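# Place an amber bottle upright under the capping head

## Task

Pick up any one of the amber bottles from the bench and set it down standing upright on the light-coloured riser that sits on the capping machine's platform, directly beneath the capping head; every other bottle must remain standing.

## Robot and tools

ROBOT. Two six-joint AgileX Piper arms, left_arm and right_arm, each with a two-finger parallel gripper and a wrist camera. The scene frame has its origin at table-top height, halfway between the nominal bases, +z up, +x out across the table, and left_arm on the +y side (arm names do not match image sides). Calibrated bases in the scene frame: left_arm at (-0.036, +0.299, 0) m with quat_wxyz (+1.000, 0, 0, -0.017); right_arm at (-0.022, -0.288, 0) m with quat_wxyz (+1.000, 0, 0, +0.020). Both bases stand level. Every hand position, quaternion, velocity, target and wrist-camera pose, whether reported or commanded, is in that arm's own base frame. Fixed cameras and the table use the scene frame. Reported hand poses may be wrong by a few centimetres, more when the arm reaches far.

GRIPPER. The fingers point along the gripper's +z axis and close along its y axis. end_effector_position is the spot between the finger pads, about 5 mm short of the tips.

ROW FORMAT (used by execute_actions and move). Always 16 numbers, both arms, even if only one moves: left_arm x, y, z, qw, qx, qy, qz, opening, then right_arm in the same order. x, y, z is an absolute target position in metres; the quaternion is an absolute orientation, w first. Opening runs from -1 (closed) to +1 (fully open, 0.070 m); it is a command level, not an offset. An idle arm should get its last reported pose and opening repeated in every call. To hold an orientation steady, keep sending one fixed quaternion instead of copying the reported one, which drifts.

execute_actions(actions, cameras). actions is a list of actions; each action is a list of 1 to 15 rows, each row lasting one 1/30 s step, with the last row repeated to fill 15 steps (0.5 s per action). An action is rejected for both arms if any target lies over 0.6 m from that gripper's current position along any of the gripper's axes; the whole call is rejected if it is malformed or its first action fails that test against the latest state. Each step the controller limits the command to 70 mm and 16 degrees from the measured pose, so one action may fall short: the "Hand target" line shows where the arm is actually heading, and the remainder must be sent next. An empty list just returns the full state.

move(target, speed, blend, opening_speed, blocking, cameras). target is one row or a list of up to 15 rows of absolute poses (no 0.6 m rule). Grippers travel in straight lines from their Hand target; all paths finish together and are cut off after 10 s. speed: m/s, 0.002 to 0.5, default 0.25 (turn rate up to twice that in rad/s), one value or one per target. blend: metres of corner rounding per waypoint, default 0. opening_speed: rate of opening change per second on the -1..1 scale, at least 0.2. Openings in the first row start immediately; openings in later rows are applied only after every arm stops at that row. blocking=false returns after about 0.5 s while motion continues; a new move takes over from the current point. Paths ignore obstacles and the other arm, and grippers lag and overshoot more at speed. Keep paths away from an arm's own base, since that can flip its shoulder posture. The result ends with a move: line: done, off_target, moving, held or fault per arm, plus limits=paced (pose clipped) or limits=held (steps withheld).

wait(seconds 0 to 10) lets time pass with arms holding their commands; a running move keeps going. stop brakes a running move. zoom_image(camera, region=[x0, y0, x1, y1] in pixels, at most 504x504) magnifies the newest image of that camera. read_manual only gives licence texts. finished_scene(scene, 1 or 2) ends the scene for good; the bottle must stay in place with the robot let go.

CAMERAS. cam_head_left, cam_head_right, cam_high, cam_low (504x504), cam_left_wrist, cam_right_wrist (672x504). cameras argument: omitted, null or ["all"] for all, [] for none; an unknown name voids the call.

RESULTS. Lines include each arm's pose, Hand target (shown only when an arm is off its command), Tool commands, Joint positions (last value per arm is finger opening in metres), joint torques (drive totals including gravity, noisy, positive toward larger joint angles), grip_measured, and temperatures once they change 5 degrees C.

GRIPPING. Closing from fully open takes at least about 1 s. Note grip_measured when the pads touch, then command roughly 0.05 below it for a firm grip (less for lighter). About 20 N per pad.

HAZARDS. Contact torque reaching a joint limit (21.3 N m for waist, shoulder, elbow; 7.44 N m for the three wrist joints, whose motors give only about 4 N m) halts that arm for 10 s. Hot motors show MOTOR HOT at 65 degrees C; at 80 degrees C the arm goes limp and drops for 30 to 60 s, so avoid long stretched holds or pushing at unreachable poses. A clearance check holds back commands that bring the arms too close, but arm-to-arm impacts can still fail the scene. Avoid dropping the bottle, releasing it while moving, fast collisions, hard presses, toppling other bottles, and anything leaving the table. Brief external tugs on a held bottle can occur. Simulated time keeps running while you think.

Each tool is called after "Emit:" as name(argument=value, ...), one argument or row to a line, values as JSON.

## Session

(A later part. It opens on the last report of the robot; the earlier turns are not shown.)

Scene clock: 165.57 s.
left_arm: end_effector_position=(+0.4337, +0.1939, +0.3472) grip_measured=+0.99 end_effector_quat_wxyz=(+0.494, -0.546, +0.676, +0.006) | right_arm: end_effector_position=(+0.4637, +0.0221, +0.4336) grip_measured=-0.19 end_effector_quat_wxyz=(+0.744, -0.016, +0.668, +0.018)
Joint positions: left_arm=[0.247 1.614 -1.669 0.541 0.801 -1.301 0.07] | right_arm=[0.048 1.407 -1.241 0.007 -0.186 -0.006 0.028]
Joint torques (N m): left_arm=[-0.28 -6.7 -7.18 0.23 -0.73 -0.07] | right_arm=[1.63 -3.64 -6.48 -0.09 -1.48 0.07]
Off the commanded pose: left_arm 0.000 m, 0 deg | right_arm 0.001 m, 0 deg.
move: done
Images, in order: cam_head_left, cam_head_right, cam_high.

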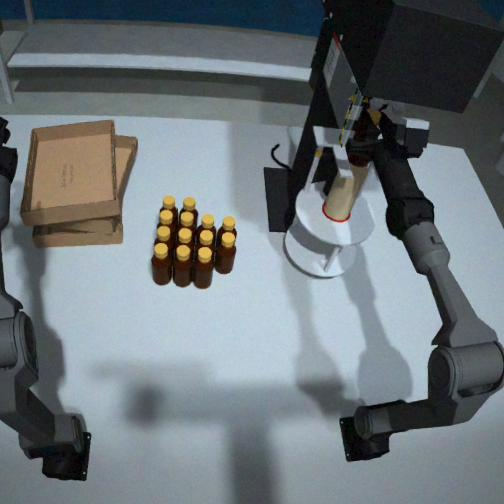

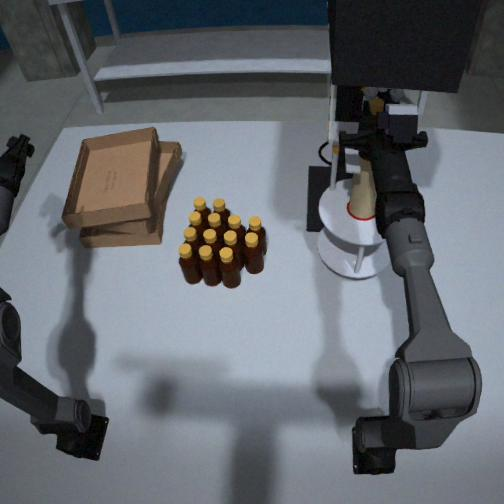

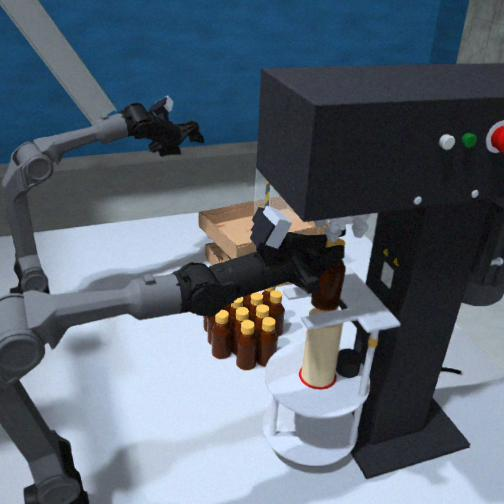

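Emit:
move(
  target=[0.4336,0.1940,0.3473,0.494,-0.546,0.676,0.006,1,0.464,0.0225,0.413,0.7430,-0.0160,0.6690,0.0178,-0.4],
  speed=0.04,
  cameras=["cam_high","cam_head_left","cam_head_right"],
)

Emit:
zoom_image(
  camera="cam_high",
  region=[240, 200, 380, 390],
)

Emit:
zoom_image(
  camera="cam_head_left",
  region=[300, 110, 420, 240],
)

Scene clock: 175.10 s.
left_arm: end_effector_position=(+0.4337, +0.1939, +0.3472) grip_measured=+0.99 end_effector_quat_wxyz=(+0.494, -0.546, +0.676, +0.006) | right_arm: end_effector_position=(+0.4637, +0.0221, +0.4134) grip_measured=-0.19 end_effector_quat_wxyz=(+0.743, -0.016, +0.668, +0.018)
Joint positions: left_arm=[0.247 1.614 -1.669 0.541 0.801 -1.301 0.07] | right_arm=[0.048 1.409 -1.163 0.005 -0.265 -0.004 0.028]
Joint torques (N m): left_arm=[-0.35 -6.63 -7.12 0.21 -0.75 -0.1] | right_arm=[1.8 -3.18 -6.36 -0.04 -0.97 0.36]
Off the commanded pose: left_arm 0.000 m, 0 deg | right_arm 0.001 m, 0 deg.
move: done
Images, in order: cam_head_left, cam_head_right, cam_high.

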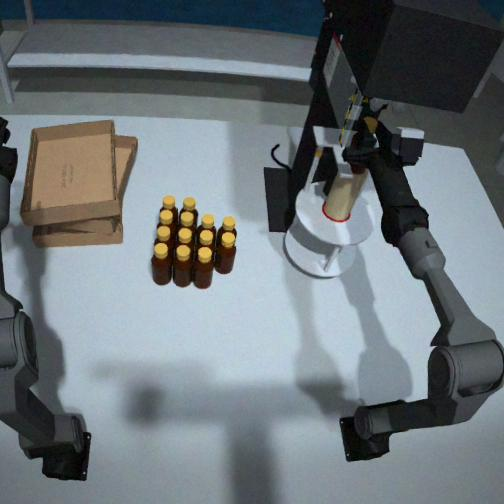

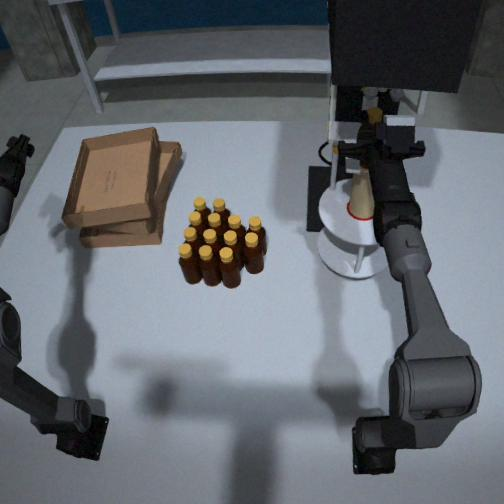

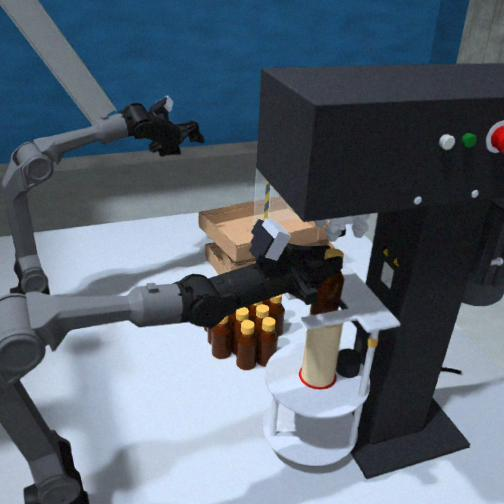

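Scaled by 2.653.

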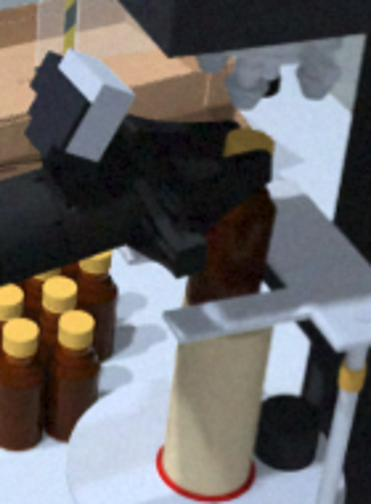

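Scaled by 3.877.

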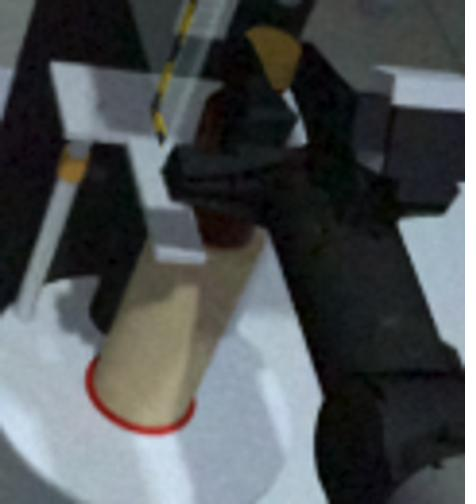

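Emit:
move(
  target=[0.4336,0.1940,0.3473,0.494,-0.546,0.676,0.006,1,0.464,0.0235,0.405,0.7430,-0.0160,0.6690,0.0178,-0.4],
  speed=0.025,
  cameras=["cam_high","cam_head_left"],
)

Emit:
zoom_image(
  camera="cam_high",
  region=[240, 200, 380, 390],
)

Emit:
zoom_image(
  camera="cam_head_left",
  region=[300, 110, 420, 240],
)

Scene clock: 182.27 s.
left_arm: end_effector_position=(+0.4337, +0.1939, +0.3472) grip_measured=+0.99 end_effector_quat_wxyz=(+0.494, -0.546, +0.676, +0.006) | right_arm: end_effector_position=(+0.4633, +0.0229, +0.4082) grip_measured=-0.18 end_effector_quat_wxyz=(+0.746, -0.015, +0.665, +0.018)
Joint positions: left_arm=[0.247 1.614 -1.669 0.541 0.801 -1.301 0.07] | right_arm=[0.052 1.411 -1.137 0.018 -0.301 -0.017 0.029]
Joint torques (N m): left_arm=[-0.25 -6.59 -6.86 0.18 -0.78 -0.08] | right_arm=[4.23 0.71 0.94 -0.2 1.88 0.22]
Hand target: left_arm +0.4336, +0.1940, +0.3473; +0.494, -0.546, +0.676, +0.006 | right_arm +0.4640, +0.0235, +0.4050; +0.743, -0.016, +0.669, +0.018
Off the commanded pose: left_arm 0.000 m, 0 deg | right_arm 0.003 m, 1 deg.
move: done
Images, in order: cam_head_left, cam_high.

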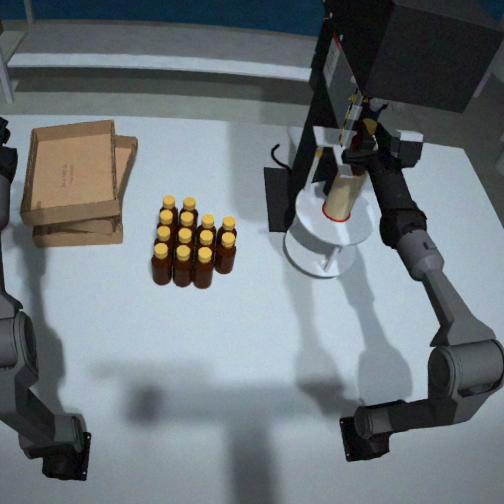

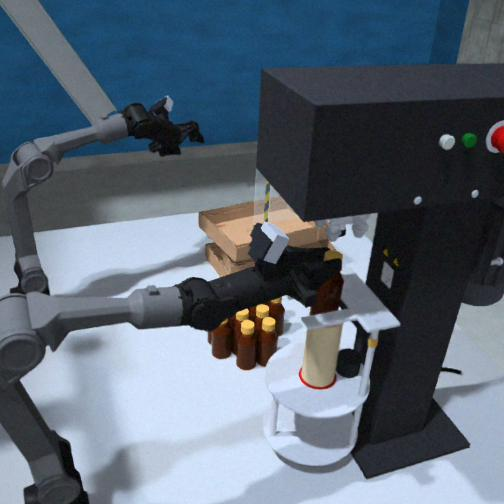

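Scaled by 2.653.

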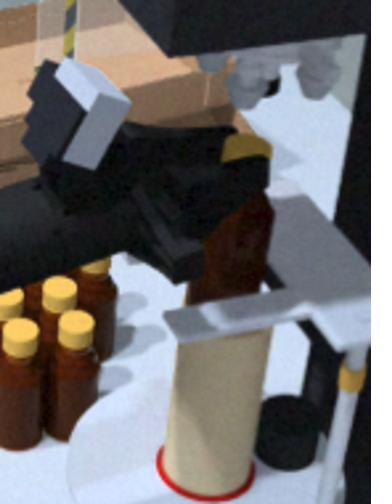

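Scaled by 3.877.

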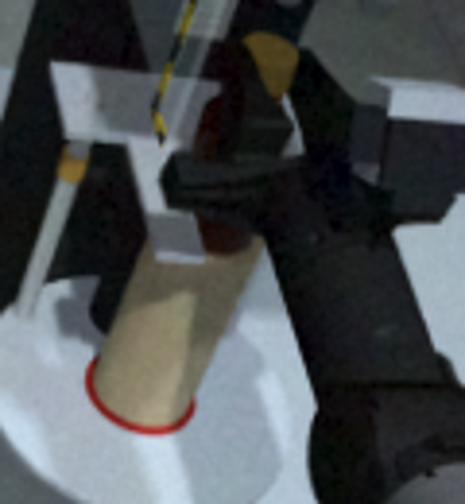

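Emit:
move(
  target=[
    [0.4336,0.1940,0.3473,0.494,-0.546,0.676,0.006,1,0.464,0.0230,0.4077,0.7450,-0.0160,0.6665,0.0178,-0.4],
    [0.4336,0.1940,0.3473,0.494,-0.546,0.676,0.006,1,0.464,0.0230,0.4077,0.7450,-0.0160,0.6665,0.0178,0.1],
  ],
  speed=0.03,
  opening_speed=0.3,
  cameras=["cam_high","cam_head_left"],
)

Emit:
zoom_image(
  camera="cam_high",
  region=[240, 200, 380, 390],
)

Emit:
zoom_image(
  camera="cam_head_left",
  region=[300, 110, 420, 240],
)

Scene clock: 195.07 s.
left_arm: end_effector_position=(+0.4337, +0.1939, +0.3472) grip_measured=+0.99 end_effector_quat_wxyz=(+0.494, -0.546, +0.676, +0.006) | right_arm: end_effector_position=(+0.4641, +0.0230, +0.4078) grip_measured=+0.10 end_effector_quat_wxyz=(+0.745, -0.016, +0.666, +0.018)
Joint positions: left_arm=[0.247 1.614 -1.669 0.541 0.801 -1.301 0.07] | right_arm=[0.051 1.413 -1.14 0.011 -0.297 -0.01 0.038]
Joint torques (N m): left_arm=[-0.54 -6.56 -6.85 0.19 -0.8 -0.07] | right_arm=[0.65 -3.26 -4.13 -0.09 -1.05 -0.02]
Off the commanded pose: left_arm 0.000 m, 0 deg | right_arm 0.000 m, 0 deg.
move: done
Images, in order: cam_head_left, cam_high.

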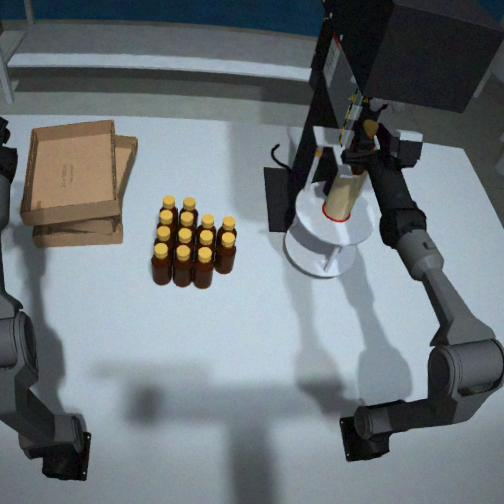

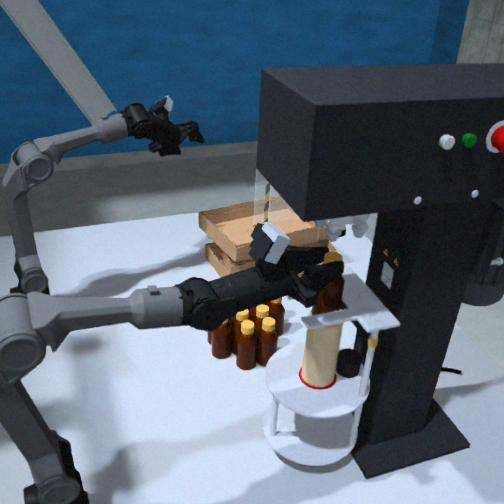

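Scaled by 2.653.

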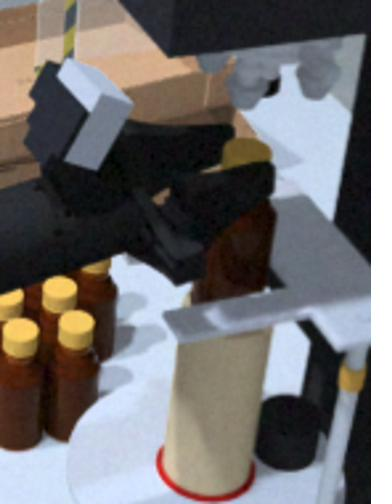

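Scaled by 3.877.

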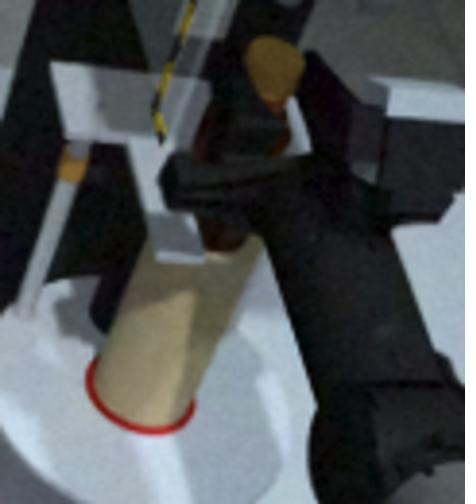

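Standing. Open a bit and retreat.

Emit:
move(
  target=[
    [0.4336,0.1940,0.3473,0.494,-0.546,0.676,0.006,1,0.464,0.0230,0.4085,0.7450,-0.0160,0.6665,0.0178,0.3],
    [0.4336,0.1940,0.3473,0.494,-0.546,0.676,0.006,1,0.37,0.0185,0.417,0.7450,-0.0160,0.6665,0.0178,0.3],
  ],
  speed=0.07,
  opening_speed=0.6,
  cameras=["cam_high","cam_head_left","cam_right_wrist"],
)

Emit:
zoom_image(
  camera="cam_high",
  region=[240, 200, 380, 390],
)

Scene clock: 205.90 s.
left_arm: end_effector_position=(+0.4337, +0.1939, +0.3472) grip_measured=+0.99 end_effector_quat_wxyz=(+0.494, -0.546, +0.676, +0.006) | right_arm: end_effector_position=(+0.3695, +0.0184, +0.4173) grip_measured=+0.30 end_effector_quat_wxyz=(+0.745, -0.016, +0.666, +0.018)
Joint positions: left_arm=[0.247 1.614 -1.669 0.541 0.801 -1.301 0.07] | right_arm=[0.053 1.068 -0.908 0.027 -0.185 -0.027 0.046]
Joint torques (N m): left_arm=[-0.52 -6.53 -6.73 0.17 -0.82 -0.08] | right_arm=[0.9 -1.14 -5.14 0.06 -1.31 -0.17]
Off the commanded pose: left_arm 0.000 m, 0 deg | right_arm 0.001 m, 0 deg.
move: done
Images, in order: cam_head_left, cam_high, cam_right_wrist.

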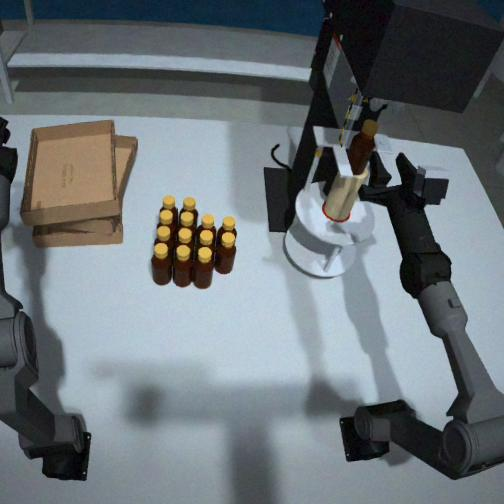

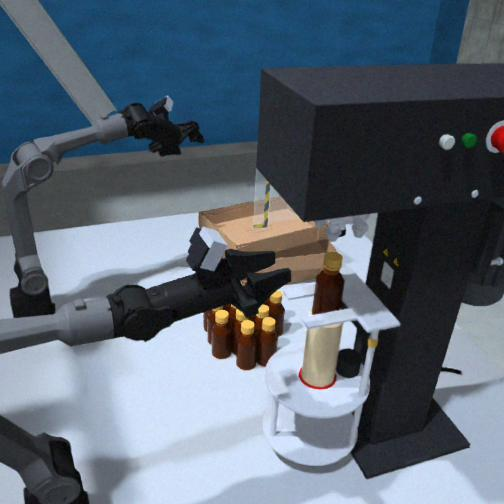

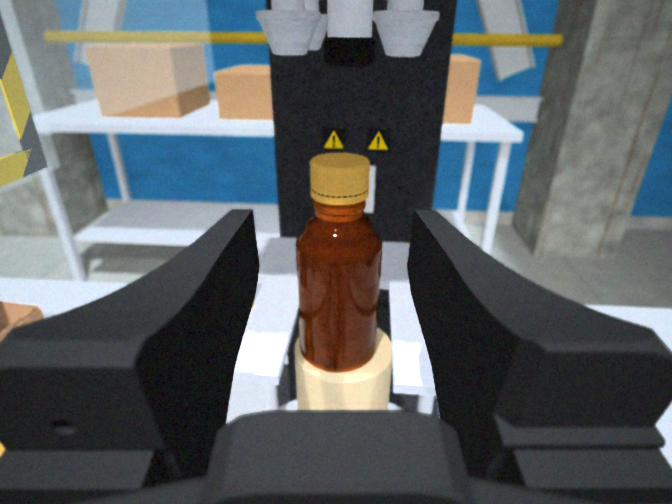

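Scaled by 2.653.

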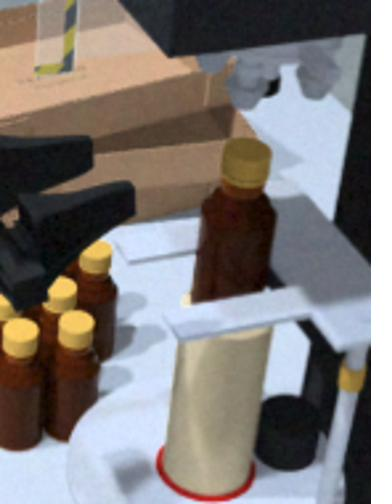

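Upright and on the riser.

Emit:
finished_scene(
  scene=2,
)

The scene is finished: the task was done.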